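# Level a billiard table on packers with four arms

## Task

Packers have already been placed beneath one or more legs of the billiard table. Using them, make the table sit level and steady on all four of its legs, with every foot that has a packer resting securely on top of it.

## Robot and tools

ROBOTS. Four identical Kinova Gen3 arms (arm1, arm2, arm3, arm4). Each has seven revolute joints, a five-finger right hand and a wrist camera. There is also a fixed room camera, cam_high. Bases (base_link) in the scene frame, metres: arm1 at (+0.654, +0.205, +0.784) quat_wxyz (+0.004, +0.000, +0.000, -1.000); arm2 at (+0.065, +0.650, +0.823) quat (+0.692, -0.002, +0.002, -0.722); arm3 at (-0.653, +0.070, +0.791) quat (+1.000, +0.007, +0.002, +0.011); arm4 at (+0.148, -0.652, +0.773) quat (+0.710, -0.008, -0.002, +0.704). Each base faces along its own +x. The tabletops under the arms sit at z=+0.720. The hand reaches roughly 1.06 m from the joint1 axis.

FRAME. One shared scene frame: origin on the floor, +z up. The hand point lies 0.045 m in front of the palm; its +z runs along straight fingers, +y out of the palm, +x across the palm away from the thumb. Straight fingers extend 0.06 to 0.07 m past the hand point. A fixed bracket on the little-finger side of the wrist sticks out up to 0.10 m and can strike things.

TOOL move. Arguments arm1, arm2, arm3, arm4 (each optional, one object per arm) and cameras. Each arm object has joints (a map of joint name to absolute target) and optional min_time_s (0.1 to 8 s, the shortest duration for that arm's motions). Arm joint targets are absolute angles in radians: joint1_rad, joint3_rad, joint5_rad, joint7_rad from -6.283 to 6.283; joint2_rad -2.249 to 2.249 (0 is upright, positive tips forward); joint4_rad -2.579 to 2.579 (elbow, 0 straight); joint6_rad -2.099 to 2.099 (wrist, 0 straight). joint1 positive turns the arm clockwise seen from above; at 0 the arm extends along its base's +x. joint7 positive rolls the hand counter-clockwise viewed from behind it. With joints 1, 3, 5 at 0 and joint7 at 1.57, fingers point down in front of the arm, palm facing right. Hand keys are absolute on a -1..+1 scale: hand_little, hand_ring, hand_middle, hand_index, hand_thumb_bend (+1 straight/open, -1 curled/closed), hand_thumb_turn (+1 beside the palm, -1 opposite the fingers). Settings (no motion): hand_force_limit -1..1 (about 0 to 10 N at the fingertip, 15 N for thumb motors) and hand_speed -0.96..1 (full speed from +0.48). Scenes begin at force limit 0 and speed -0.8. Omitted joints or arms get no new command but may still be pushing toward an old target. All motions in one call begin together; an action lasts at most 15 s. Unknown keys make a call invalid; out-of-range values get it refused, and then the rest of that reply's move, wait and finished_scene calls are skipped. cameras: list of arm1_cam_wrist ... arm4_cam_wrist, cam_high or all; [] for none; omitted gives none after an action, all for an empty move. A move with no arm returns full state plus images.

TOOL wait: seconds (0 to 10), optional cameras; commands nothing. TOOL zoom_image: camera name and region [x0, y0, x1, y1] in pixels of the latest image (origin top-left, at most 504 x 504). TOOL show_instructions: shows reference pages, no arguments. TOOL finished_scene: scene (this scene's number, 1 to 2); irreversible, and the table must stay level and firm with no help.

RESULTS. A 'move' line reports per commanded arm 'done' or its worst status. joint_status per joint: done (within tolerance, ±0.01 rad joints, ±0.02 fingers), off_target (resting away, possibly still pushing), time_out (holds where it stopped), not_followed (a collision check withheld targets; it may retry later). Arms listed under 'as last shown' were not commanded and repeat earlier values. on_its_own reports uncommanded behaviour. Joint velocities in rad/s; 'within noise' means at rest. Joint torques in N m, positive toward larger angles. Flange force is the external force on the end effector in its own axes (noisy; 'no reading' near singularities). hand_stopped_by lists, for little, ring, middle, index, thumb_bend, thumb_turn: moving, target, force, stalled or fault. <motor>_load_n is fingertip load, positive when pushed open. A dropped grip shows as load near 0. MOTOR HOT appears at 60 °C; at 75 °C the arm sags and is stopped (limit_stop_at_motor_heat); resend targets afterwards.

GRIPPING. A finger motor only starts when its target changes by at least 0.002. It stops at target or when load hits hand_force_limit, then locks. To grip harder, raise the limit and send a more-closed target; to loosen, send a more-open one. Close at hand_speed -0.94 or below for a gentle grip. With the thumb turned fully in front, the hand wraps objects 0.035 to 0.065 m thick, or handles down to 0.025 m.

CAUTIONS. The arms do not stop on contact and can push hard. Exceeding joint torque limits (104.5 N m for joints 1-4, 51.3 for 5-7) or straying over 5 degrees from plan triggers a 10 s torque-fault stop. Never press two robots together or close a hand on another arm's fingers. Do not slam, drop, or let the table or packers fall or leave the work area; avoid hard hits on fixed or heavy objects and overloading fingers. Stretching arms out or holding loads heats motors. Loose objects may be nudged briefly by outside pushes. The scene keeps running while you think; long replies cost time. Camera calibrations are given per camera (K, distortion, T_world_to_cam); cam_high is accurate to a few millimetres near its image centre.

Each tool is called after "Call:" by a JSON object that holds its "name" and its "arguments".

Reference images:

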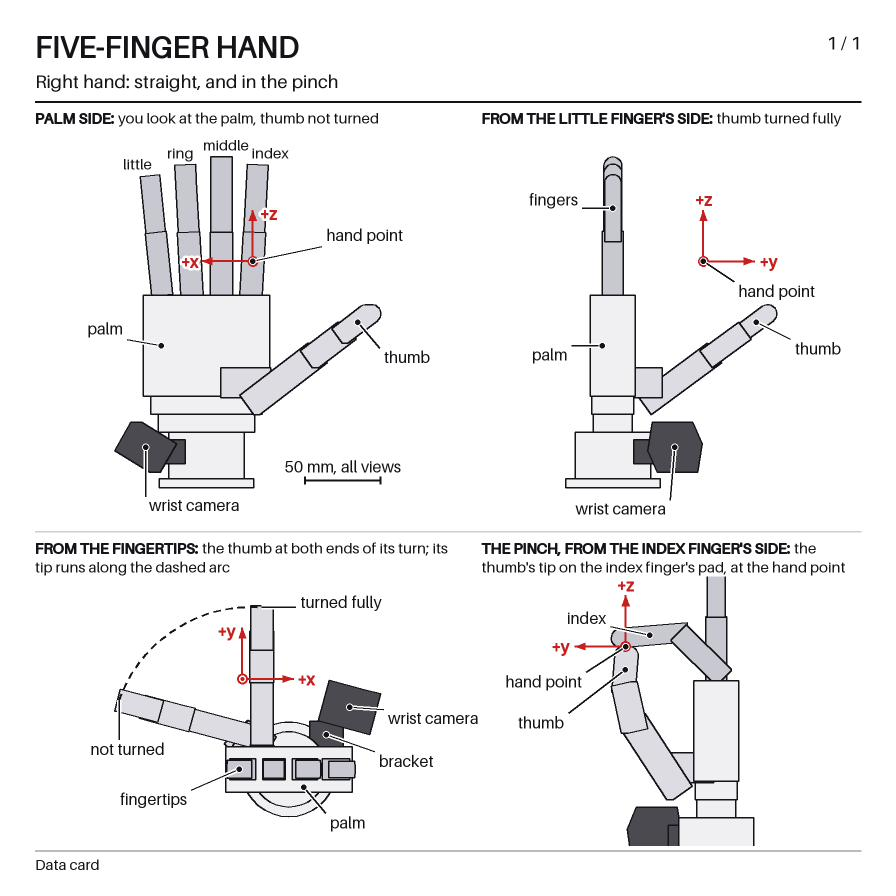

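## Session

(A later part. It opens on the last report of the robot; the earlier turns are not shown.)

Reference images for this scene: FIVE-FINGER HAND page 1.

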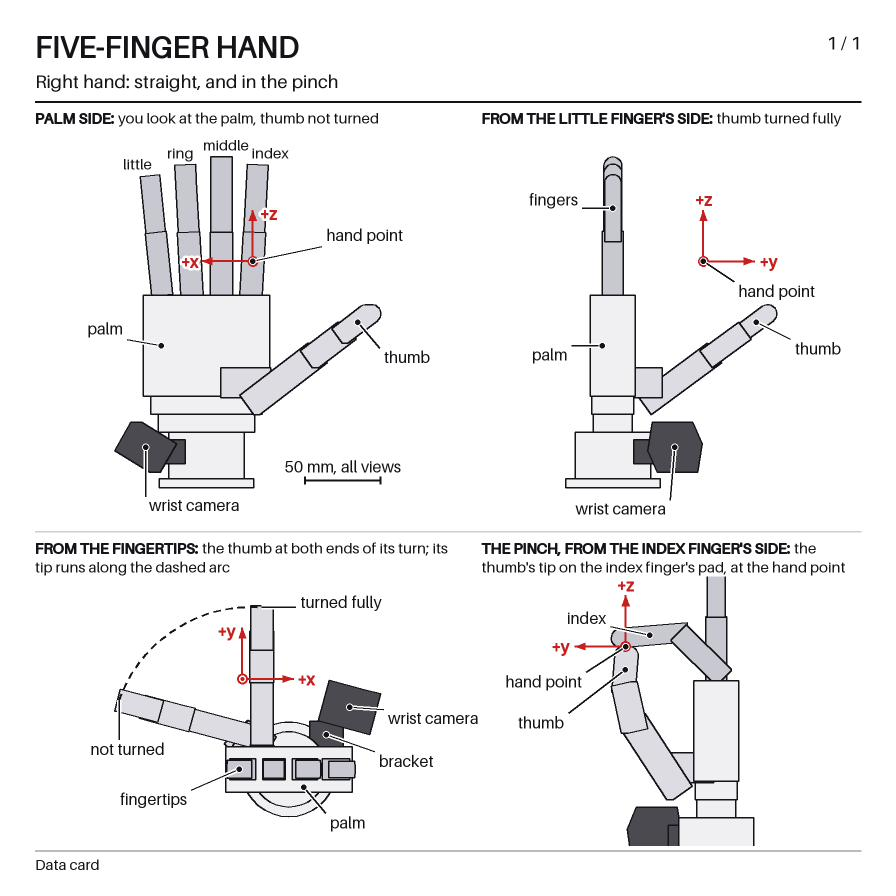

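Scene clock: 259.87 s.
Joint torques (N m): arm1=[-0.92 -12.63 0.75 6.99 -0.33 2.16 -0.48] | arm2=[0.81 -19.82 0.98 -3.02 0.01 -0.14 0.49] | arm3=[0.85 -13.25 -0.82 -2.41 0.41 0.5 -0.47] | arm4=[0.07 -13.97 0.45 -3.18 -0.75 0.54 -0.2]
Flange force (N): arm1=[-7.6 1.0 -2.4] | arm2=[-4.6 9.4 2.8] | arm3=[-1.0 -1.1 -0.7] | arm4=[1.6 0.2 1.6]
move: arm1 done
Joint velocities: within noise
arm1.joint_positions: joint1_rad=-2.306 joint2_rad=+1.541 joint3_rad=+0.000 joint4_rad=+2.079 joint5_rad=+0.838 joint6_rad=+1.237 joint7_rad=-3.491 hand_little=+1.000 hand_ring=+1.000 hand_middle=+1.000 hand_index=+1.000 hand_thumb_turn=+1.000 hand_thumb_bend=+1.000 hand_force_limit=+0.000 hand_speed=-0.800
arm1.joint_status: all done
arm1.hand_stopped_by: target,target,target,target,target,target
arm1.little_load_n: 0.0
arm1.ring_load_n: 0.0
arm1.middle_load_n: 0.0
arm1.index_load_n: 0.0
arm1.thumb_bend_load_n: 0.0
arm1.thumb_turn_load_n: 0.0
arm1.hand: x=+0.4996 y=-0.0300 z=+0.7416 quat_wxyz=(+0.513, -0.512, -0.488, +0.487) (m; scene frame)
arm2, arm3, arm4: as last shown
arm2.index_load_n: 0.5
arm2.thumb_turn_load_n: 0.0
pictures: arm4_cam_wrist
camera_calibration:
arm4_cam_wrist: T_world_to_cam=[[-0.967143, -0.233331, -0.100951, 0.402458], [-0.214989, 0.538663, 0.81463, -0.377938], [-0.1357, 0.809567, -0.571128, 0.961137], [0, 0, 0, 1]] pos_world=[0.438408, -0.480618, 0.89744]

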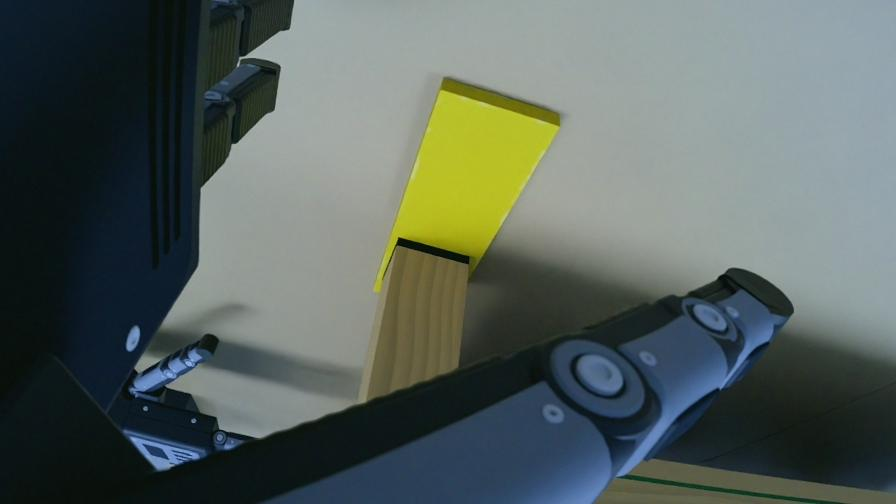

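Call:
{"name": "move", "arguments": {"arm1": {"joints":{"joint1_rad":-2.3773,"joint2_rad":1.5162,"joint4_rad":2.0311,"joint5_rad":0.7494,"joint6_rad":1.2662,"joint7_rad":-3.4137}, "min_time_s":1.2}, "arm2": {"joints":{"joint1_rad":-1.0,"joint2_rad":0.6,"joint4_rad":1.75,"joint5_rad":0.25,"joint6_rad":0.9,"joint7_rad":-3.1}}}}

Call:
{"name": "move", "arguments": {"arm1": {"joints":{"joint1_rad":-2.3773,"joint2_rad":1.09,"joint4_rad":2.32,"joint6_rad":1.342,"joint7_rad":-3.35}}, "arm2": {"joints":{"joint1_rad":-1.2849,"joint2_rad":0.808,"joint4_rad":1.908,"joint5_rad":0.6857,"joint6_rad":0.6191,"joint7_rad":-3.9402}}, "cameras": ["arm2_cam_wrist","arm4_cam_wrist","arm3_cam_wrist","cam_high"]}}

Scene clock: 265.10 s.
Joint torques (N m): arm1=[-0.88 -13.01 0.66 6.59 -0.16 2.23 -0.47] | arm2=[0.89 -18.51 1.48 -4.04 0.64 -0.1 0.44] | arm3=[0.92 -13.27 -0.81 -2.28 0.36 0.46 -0.48] | arm4=[0.08 -13.96 0.48 -3.18 -0.74 0.55 -0.19]
Flange force (N): arm1=[-7.0 0.9 -2.9] | arm2=[0.6 10.4 0.6] | arm3=[-0.6 -0.9 -1.0] | arm4=[1.6 0.3 1.7]
move: arm1 done; arm2 done
Joint velocities: within noise
arm1.joint_positions: joint1_rad=-2.377 joint2_rad=+1.516 joint3_rad=+0.000 joint4_rad=+2.031 joint5_rad=+0.749 joint6_rad=+1.266 joint7_rad=-3.414 hand_little=+1.000 hand_ring=+1.000 hand_middle=+1.000 hand_index=+1.000 hand_thumb_turn=+1.000 hand_thumb_bend=+1.000 hand_force_limit=+0.000 hand_speed=-0.800
arm1.joint_status: all done
arm1.hand_stopped_by: target,target,target,target,target,target
arm1.little_load_n: 0.0
arm1.ring_load_n: 0.0
arm1.middle_load_n: 0.0
arm1.index_load_n: 0.0
arm1.thumb_bend_load_n: 0.0
arm1.thumb_turn_load_n: -0.5
arm1.hand: x=+0.5296 y=-0.0314 z=+0.7421 quat_wxyz=(+0.513, -0.512, -0.488, +0.487) (m; scene frame)
arm2.joint_positions: joint1_rad=-1.000 joint2_rad=+0.600 joint3_rad=+0.000 joint4_rad=+1.750 joint5_rad=+0.250 joint6_rad=+0.900 joint7_rad=-3.100 hand_little=+1.000 hand_ring=+1.000 hand_middle=+1.000 hand_index=+1.000 hand_thumb_turn=-1.000 hand_thumb_bend=+1.000 hand_force_limit=+0.000 hand_speed=+0.000
arm2.joint_status: all done
arm2.hand_stopped_by: target,target,target,target,target,target
arm2.little_load_n: 0.0
arm2.ring_load_n: 0.0
arm2.middle_load_n: 0.0
arm2.index_load_n: 0.0
arm2.thumb_bend_load_n: 0.0
arm2.thumb_turn_load_n: 0.0
arm2.hand: x=+0.4117 y=+0.2781 z=+0.9145 quat_wxyz=(+0.009, -0.829, -0.548, +0.110) (m; scene frame)
arm3, arm4: as last shown
pictures: none

Scene clock: 266.73 s.
Joint torques (N m): arm1=[-0.89 -11.99 0.46 5.49 0.01 2.27 -0.48] | arm2=[0.78 -19.17 1.88 -1.58 0.64 0.3 0.45] | arm3=[0.88 -13.24 -0.91 -2.39 0.35 0.52 -0.44] | arm4=[0.07 -13.96 0.51 -3.17 -0.74 0.54 -0.2]
Flange force (N): arm1=[-7.6 -2.1 -3.4] | arm2=[5.8 8.0 3.2] | arm3=[-1.0 -1.2 -0.6] | arm4=[1.7 0.3 1.8]
move: arm1 done; arm2 done
Joint velocities: within noise
arm1.joint_positions: joint1_rad=-2.377 joint2_rad=+1.090 joint3_rad=+0.000 joint4_rad=+2.320 joint5_rad=+0.749 joint6_rad=+1.342 joint7_rad=-3.350 hand_little=+1.000 hand_ring=+1.000 hand_middle=+1.000 hand_index=+1.000 hand_thumb_turn=+1.000 hand_thumb_bend=+1.000 hand_force_limit=+0.000 hand_speed=-0.800
arm1.joint_status: all done
arm1.hand_stopped_by: target,target,target,target,target,target
arm1.little_load_n: 0.0
arm1.ring_load_n: 0.0
arm1.middle_load_n: 0.0
arm1.index_load_n: -0.5
arm1.thumb_bend_load_n: 0.0
arm1.thumb_turn_load_n: 0.0
arm1.hand: x=+0.5272 y=-0.0348 z=+0.8908 quat_wxyz=(+0.494, -0.522, -0.493, +0.491) (m; scene frame)
arm2.joint_positions: joint1_rad=-1.285 joint2_rad=+0.808 joint3_rad=+0.000 joint4_rad=+1.908 joint5_rad=+0.686 joint6_rad=+0.619 joint7_rad=-3.940 hand_little=+1.000 hand_ring=+1.000 hand_middle=+1.000 hand_index=+1.000 hand_thumb_turn=-1.000 hand_thumb_bend=+1.000 hand_force_limit=+0.000 hand_speed=+0.000
arm2.joint_status: all done
arm2.hand_stopped_by: target,target,target,target,target,target
arm2.little_load_n: 0.0
arm2.ring_load_n: 0.0
arm2.middle_load_n: 0.0
arm2.index_load_n: 0.0
arm2.thumb_bend_load_n: 0.0
arm2.thumb_turn_load_n: 0.0
arm2.hand: x=+0.4456 y=+0.3275 z=+0.8225 quat_wxyz=(-0.094, -0.850, -0.491, +0.167) (m; scene frame)
arm3: as last shown
arm4.joint_positions: joint1_rad=+1.179 joint2_rad=+0.595 joint3_rad=+0.000 joint4_rad=+2.184 joint5_rad=-1.052 joint6_rad=+0.412 joint7_rad=+0.603 hand_little=+1.000 hand_ring=+1.000 hand_middle=+1.000 hand_index=+1.000 hand_thumb_turn=-1.000 hand_thumb_bend=+1.000 hand_force_limit=+0.000 hand_speed=+0.000
arm4.joint_status: not commanded
arm4.hand_stopped_by: target,target,target,target,target,target
arm4.little_load_n: 0.0
arm4.ring_load_n: 0.0
arm4.middle_load_n: 0.0
arm4.index_load_n: 0.0
arm4.thumb_bend_load_n: 0.0
arm4.thumb_turn_load_n: 0.0
arm4.hand: x=+0.4186 y=-0.3954 z=+0.8266 quat_wxyz=(-0.137, +0.695, -0.694, -0.127) (m; scene frame)
pictures: arm2_cam_wrist, arm3_cam_wrist, arm4_cam_wrist, cam_high
camera_calibration:
arm2_cam_wrist: T_world_to_cam=[[0.951179, -0.299441, -0.0747848, -0.266646], [-0.131983, -0.613663, 0.778459, -0.380122], [-0.278995, -0.730584, -0.623225, 0.991742], [0, 0, 0, 1]] pos_world=[0.48015, 0.411439, 0.894046]
arm3_cam_wrist: T_world_to_cam=[[0.733959, 0.675326, -0.0723784, 0.198919], [0.458837, -0.41444, 0.785944, -0.293638], [0.500772, -0.610061, -0.614046, 1.06674], [0, 0, 0, 1]] pos_world=[-0.545462, 0.394748, 0.90021]
arm4_cam_wrist: T_world_to_cam=[[-0.967143, -0.233331, -0.100951, 0.402458], [-0.214989, 0.538663, 0.81463, -0.377938], [-0.1357, 0.809567, -0.571128, 0.961137], [0, 0, 0, 1]] pos_world=[0.438408, -0.480618, 0.89744]

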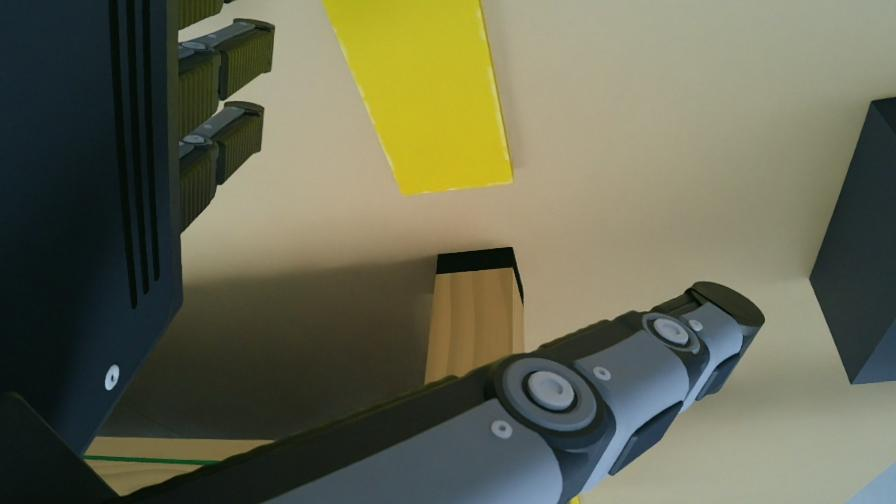

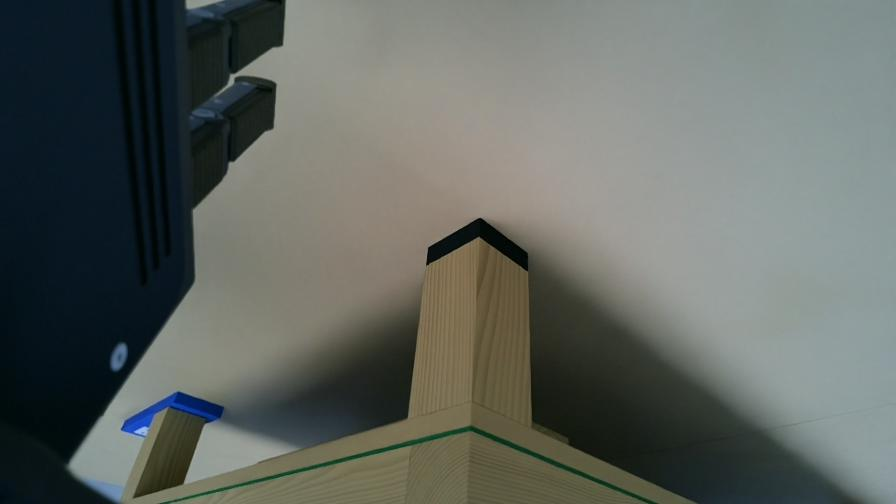

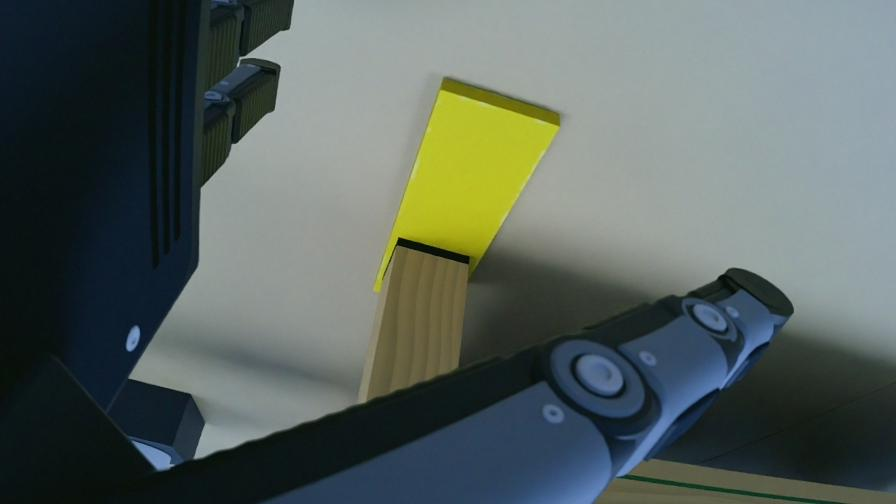

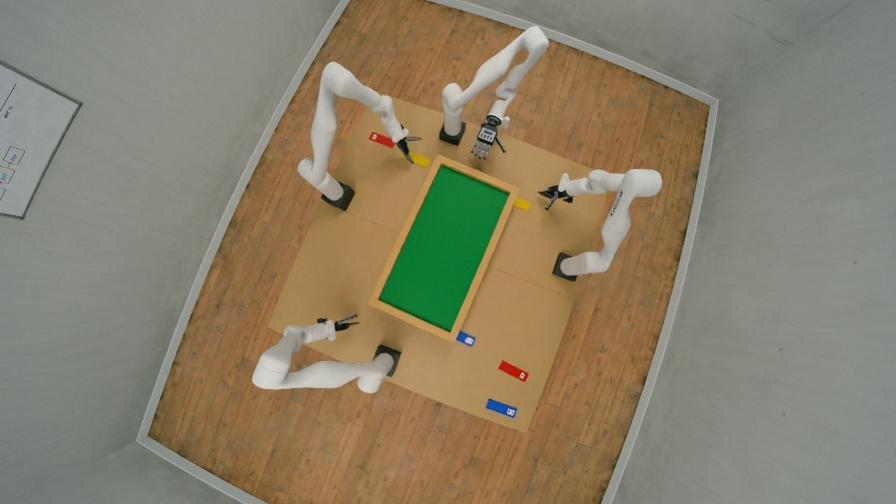

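Call:
{"name": "zoom_image", "arguments": {"camera": "arm2_cam_wrist", "region": [380, 150, 580, 330]}}

Call:
{"name": "zoom_image", "arguments": {"camera": "arm4_cam_wrist", "region": [350, 200, 510, 320]}}

Call:
{"name": "zoom_image", "arguments": {"camera": "arm3_cam_wrist", "region": [380, 180, 580, 330]}}

Call:
{"name": "zoom_image", "arguments": {"camera": "arm3_cam_wrist", "region": [80, 360, 280, 500]}}

Scaled by 2.520 from the camera's 896x504 image, which has a finer 1280x720 frame.

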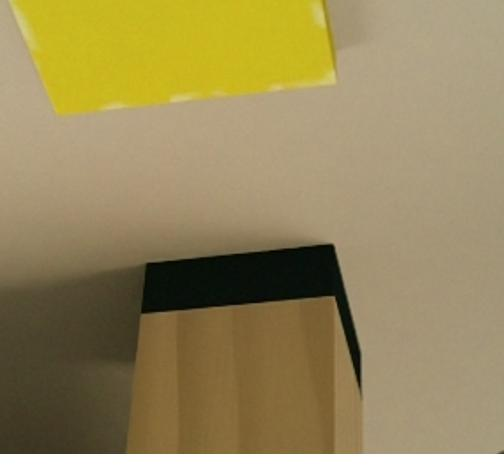

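Scaled by 3.150 from the camera's 896x504 image, which has a finer 1280x720 frame.

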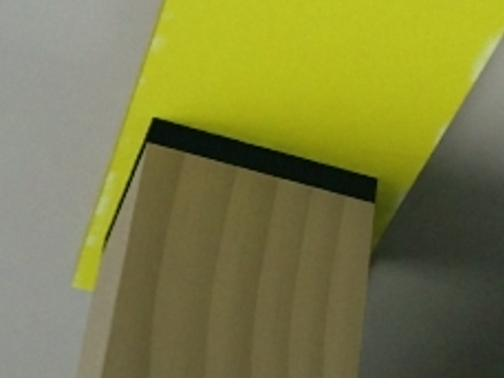

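Scaled by 2.520 from the camera's 896x504 image, which has a finer 1280x720 frame.

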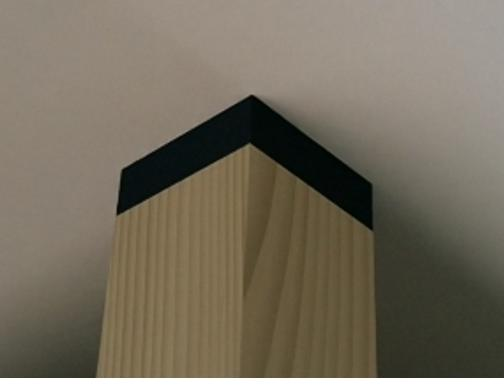

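Scaled by 2.520 from the camera's 896x504 image, which has a finer 1280x720 frame.

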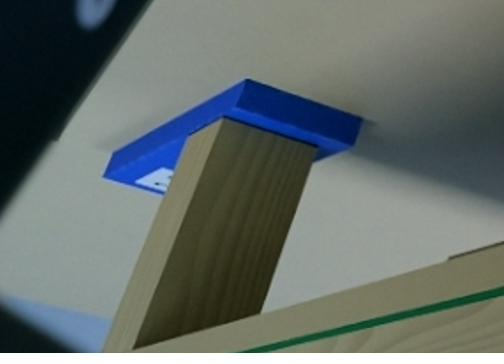

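Call:
{"name": "move", "arguments": {"arm4": {"joints":{"joint1_rad":0.8,"joint2_rad":0.2,"joint4_rad":2.2,"joint5_rad":0.2138,"joint6_rad":0.75,"joint7_rad":-0.9484}}}}

Call:
{"name": "move", "arguments": {"arm4": {"joints":{"joint1_rad":-1.3564,"joint2_rad":0.2,"joint4_rad":2.0,"joint5_rad":0.3943,"joint6_rad":0.9,"joint7_rad":-2.6}}}}

Call:
{"name": "move", "arguments": {"arm4": {"joints":{"joint1_rad":-1.3564,"joint2_rad":1.0469,"joint4_rad":1.0432,"joint5_rad":0.3943,"joint6_rad":1.1985,"joint7_rad":-3.6145}}, "cameras": ["arm4_cam_wrist"]}}

Scene clock: 275.90 s.
Joint torques (N m): arm1=[-0.87 -11.96 0.45 5.52 0 2.28 -0.5] | arm2=[0.86 -19.16 1.87 -1.58 0.65 0.31 0.45] | arm3=[0.73 -13.29 -0.83 -2.32 0.36 0.5 -0.47] | arm4=[-0.02 -9.46 0.92 -5.42 -0.16 0.07 -0.18]
Flange force (N): arm1=[-7.7 -2.1 -3.5] | arm2=[6.0 7.9 3.2] | arm3=[-0.9 -0.6 -0.7] | arm4=[-0.2 -0.9 0.6]
move: arm4 done
Joint velocities: within noise
arm1, arm2: as last shown
arm1.index_load_n: 0.0
arm1.thumb_turn_load_n: -0.5
arm1.hand: x=+0.5272 y=-0.0348 z=+0.8909 quat_wxyz=(+0.494, -0.522, -0.493, +0.491) (m; scene frame)
arm3.joint_positions: joint1_rad=-1.511 joint2_rad=+0.652 joint3_rad=+0.000 joint4_rad=+2.163 joint5_rad=+0.322 joint6_rad=+0.682 joint7_rad=-4.438 hand_little=+1.000 hand_ring=+1.000 hand_middle=+1.000 hand_index=+1.000 hand_thumb_turn=+1.000 hand_thumb_bend=+1.000 hand_force_limit=+0.000 hand_speed=-0.800
arm3.joint_status: not commanded
arm3.hand_stopped_by: target,target,target,target,target,target
arm3.little_load_n: 0.0
arm3.ring_load_n: 0.0
arm3.middle_load_n: 0.0
arm3.index_load_n: 0.0
arm3.thumb_bend_load_n: 0.0
arm3.thumb_turn_load_n: 0.0
arm3.hand: x=-0.4879 y=+0.3257 z=+0.8286 quat_wxyz=(-0.160, -0.492, -0.851, +0.091) (m; scene frame)
arm4.joint_positions: joint1_rad=+0.800 joint2_rad=+0.200 joint3_rad=+0.000 joint4_rad=+2.200 joint5_rad=+0.214 joint6_rad=+0.750 joint7_rad=-0.948 hand_little=+1.000 hand_ring=+1.000 hand_middle=+1.000 hand_index=+1.000 hand_thumb_turn=-1.000 hand_thumb_bend=+1.000 hand_force_limit=+0.000 hand_speed=+0.000
arm4.joint_status: all done
arm4.hand_stopped_by: target,target,target,target,target,target
arm4.little_load_n: 0.0
arm4.ring_load_n: 0.0
arm4.middle_load_n: 0.0
arm4.index_load_n: 0.0
arm4.thumb_bend_load_n: 0.0
arm4.thumb_turn_load_n: 0.0
arm4.hand: x=+0.3518 y=-0.4652 z=+0.9114 quat_wxyz=(-0.003, +0.694, -0.715, +0.081) (m; scene frame)
pictures: none

Scene clock: 279.17 s.
Joint torques (N m): arm1=[-0.89 -11.98 0.49 5.49 0.02 2.25 -0.48] | arm2=[0.82 -19.12 1.9 -1.59 0.64 0.28 0.47] | arm3=[0.81 -13.17 -0.83 -2.34 0.43 0.47 -0.45] | arm4=[-0.2 -10.99 0.83 -6.61 0.22 0.04 -0.2]
Flange force (N): arm1=[-7.5 -2.1 -3.5] | arm2=[5.9 7.9 3.0] | arm3=[-0.9 -1.0 -1.1] | arm4=[-0.4 0.1 0.5]
move: arm4 done
Joint velocities: within noise
arm1, arm2, arm3: as last shown
arm1.thumb_turn_load_n: 0.0
arm4.joint_positions: joint1_rad=-1.356 joint2_rad=+0.200 joint3_rad=+0.000 joint4_rad=+2.000 joint5_rad=+0.394 joint6_rad=+0.900 joint7_rad=-2.600 hand_little=+1.000 hand_ring=+1.000 hand_middle=+1.000 hand_index=+1.000 hand_thumb_turn=-1.000 hand_thumb_bend=+1.000 hand_force_limit=+0.000 hand_speed=+0.000
arm4.joint_status: all done
arm4.hand_stopped_by: target,target,target,target,target,target
arm4.little_load_n: 0.0
arm4.ring_load_n: 0.0
arm4.middle_load_n: 0.0
arm4.index_load_n: 0.0
arm4.thumb_bend_load_n: -0.5
arm4.thumb_turn_load_n: 0.0
arm4.hand: x=-0.2485 y=-0.4564 z=+0.9702 quat_wxyz=(-0.135, +0.865, -0.478, -0.072) (m; scene frame)
pictures: none

Scene clock: 281.47 s.
Joint torques (N m): arm1=[-0.89 -11.99 0.47 5.49 0.01 2.3 -0.47] | arm2=[0.88 -19.15 1.88 -1.55 0.65 0.28 0.46] | arm3=[0.78 -13.29 -0.79 -2.34 0.41 0.52 -0.47] | arm4=[-0.3 -23.26 1.74 -6.61 0.42 0.5 -0.2]
Flange force (N): arm1=[-7.5 -2.0 -3.3] | arm2=[6.0 8.0 3.1] | arm3=[-0.8 -0.8 -0.7] | arm4=[-0.5 0.3 0.1]
move: arm4 done
Joint velocities: within noise
arm1, arm2, arm3: as last shown
arm2.thumb_bend_load_n: -0.5
arm2.thumb_turn_load_n: -0.5
arm4.joint_positions: joint1_rad=-1.356 joint2_rad=+1.047 joint3_rad=+0.000 joint4_rad=+1.043 joint5_rad=+0.394 joint6_rad=+1.198 joint7_rad=-3.615 hand_little=+1.000 hand_ring=+1.000 hand_middle=+1.000 hand_index=+1.000 hand_thumb_turn=-1.000 hand_thumb_bend=+1.000 hand_force_limit=+0.000 hand_speed=+0.000
arm4.joint_status: all done
arm4.hand_stopped_by: target,target,target,target,target,target
arm4.little_load_n: 0.0
arm4.ring_load_n: 0.0
arm4.middle_load_n: 0.0
arm4.index_load_n: 0.0
arm4.thumb_bend_load_n: 0.0
arm4.thumb_turn_load_n: 0.0
arm4.hand: x=-0.4456 y=-0.3264 z=+0.8136 quat_wxyz=(-0.169, +0.492, -0.849, -0.088) (m; scene frame)
pictures: arm4_cam_wrist
camera_calibration:
arm4_cam_wrist: T_world_to_cam=[[-0.953463, 0.282346, -0.105775, -0.240242], [0.0777452, 0.569184, 0.818526, -0.453005], [0.291314, 0.772211, -0.564647, 0.953459], [0, 0, 0, 1]] pos_world=[-0.471598, -0.410597, 0.883753]

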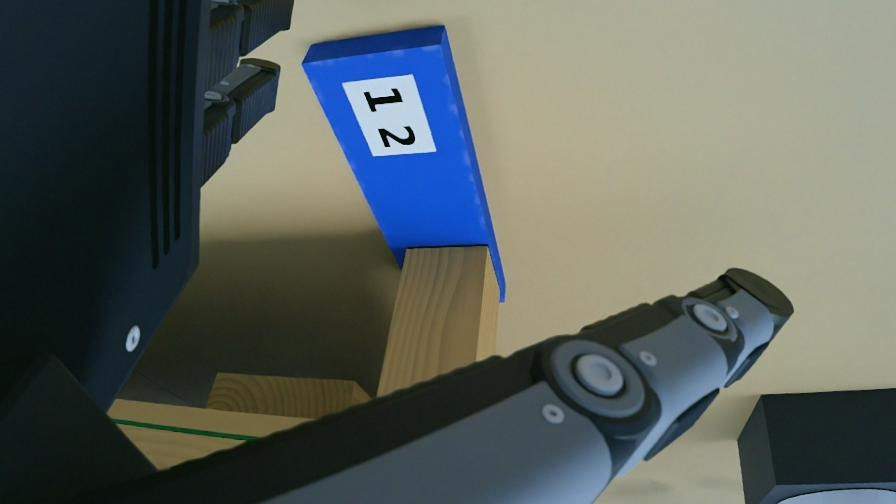

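Call:
{"name": "zoom_image", "arguments": {"camera": "arm4_cam_wrist", "region": [370, 200, 530, 320]}}

Scaled by 3.150 from the camera's 896x504 image, which has a finer 1280x720 frame.

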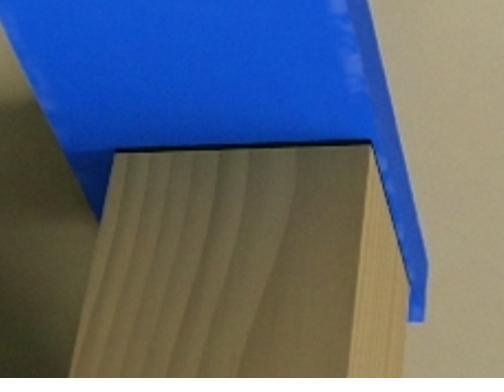

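Call:
{"name": "zoom_image", "arguments": {"camera": "arm4_cam_wrist", "region": [465, 220, 515, 310]}}

Call:
{"name": "zoom_image", "arguments": {"camera": "arm4_cam_wrist", "region": [380, 225, 430, 275]}}

Scaled by 5.600 from the camera's 896x504 image, which has a finer 1280x720 frame.

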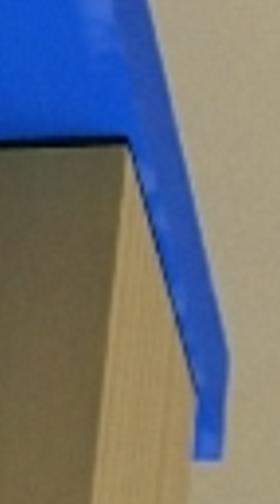

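Scaled by 10.080 from the camera's 896x504 image, which has a finer 1280x720 frame.

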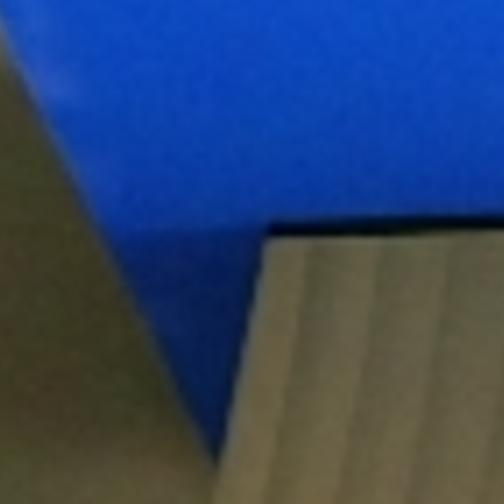

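Call:
{"name": "finished_scene", "arguments": {"scene": 2}}

The scene is finished: the task was done.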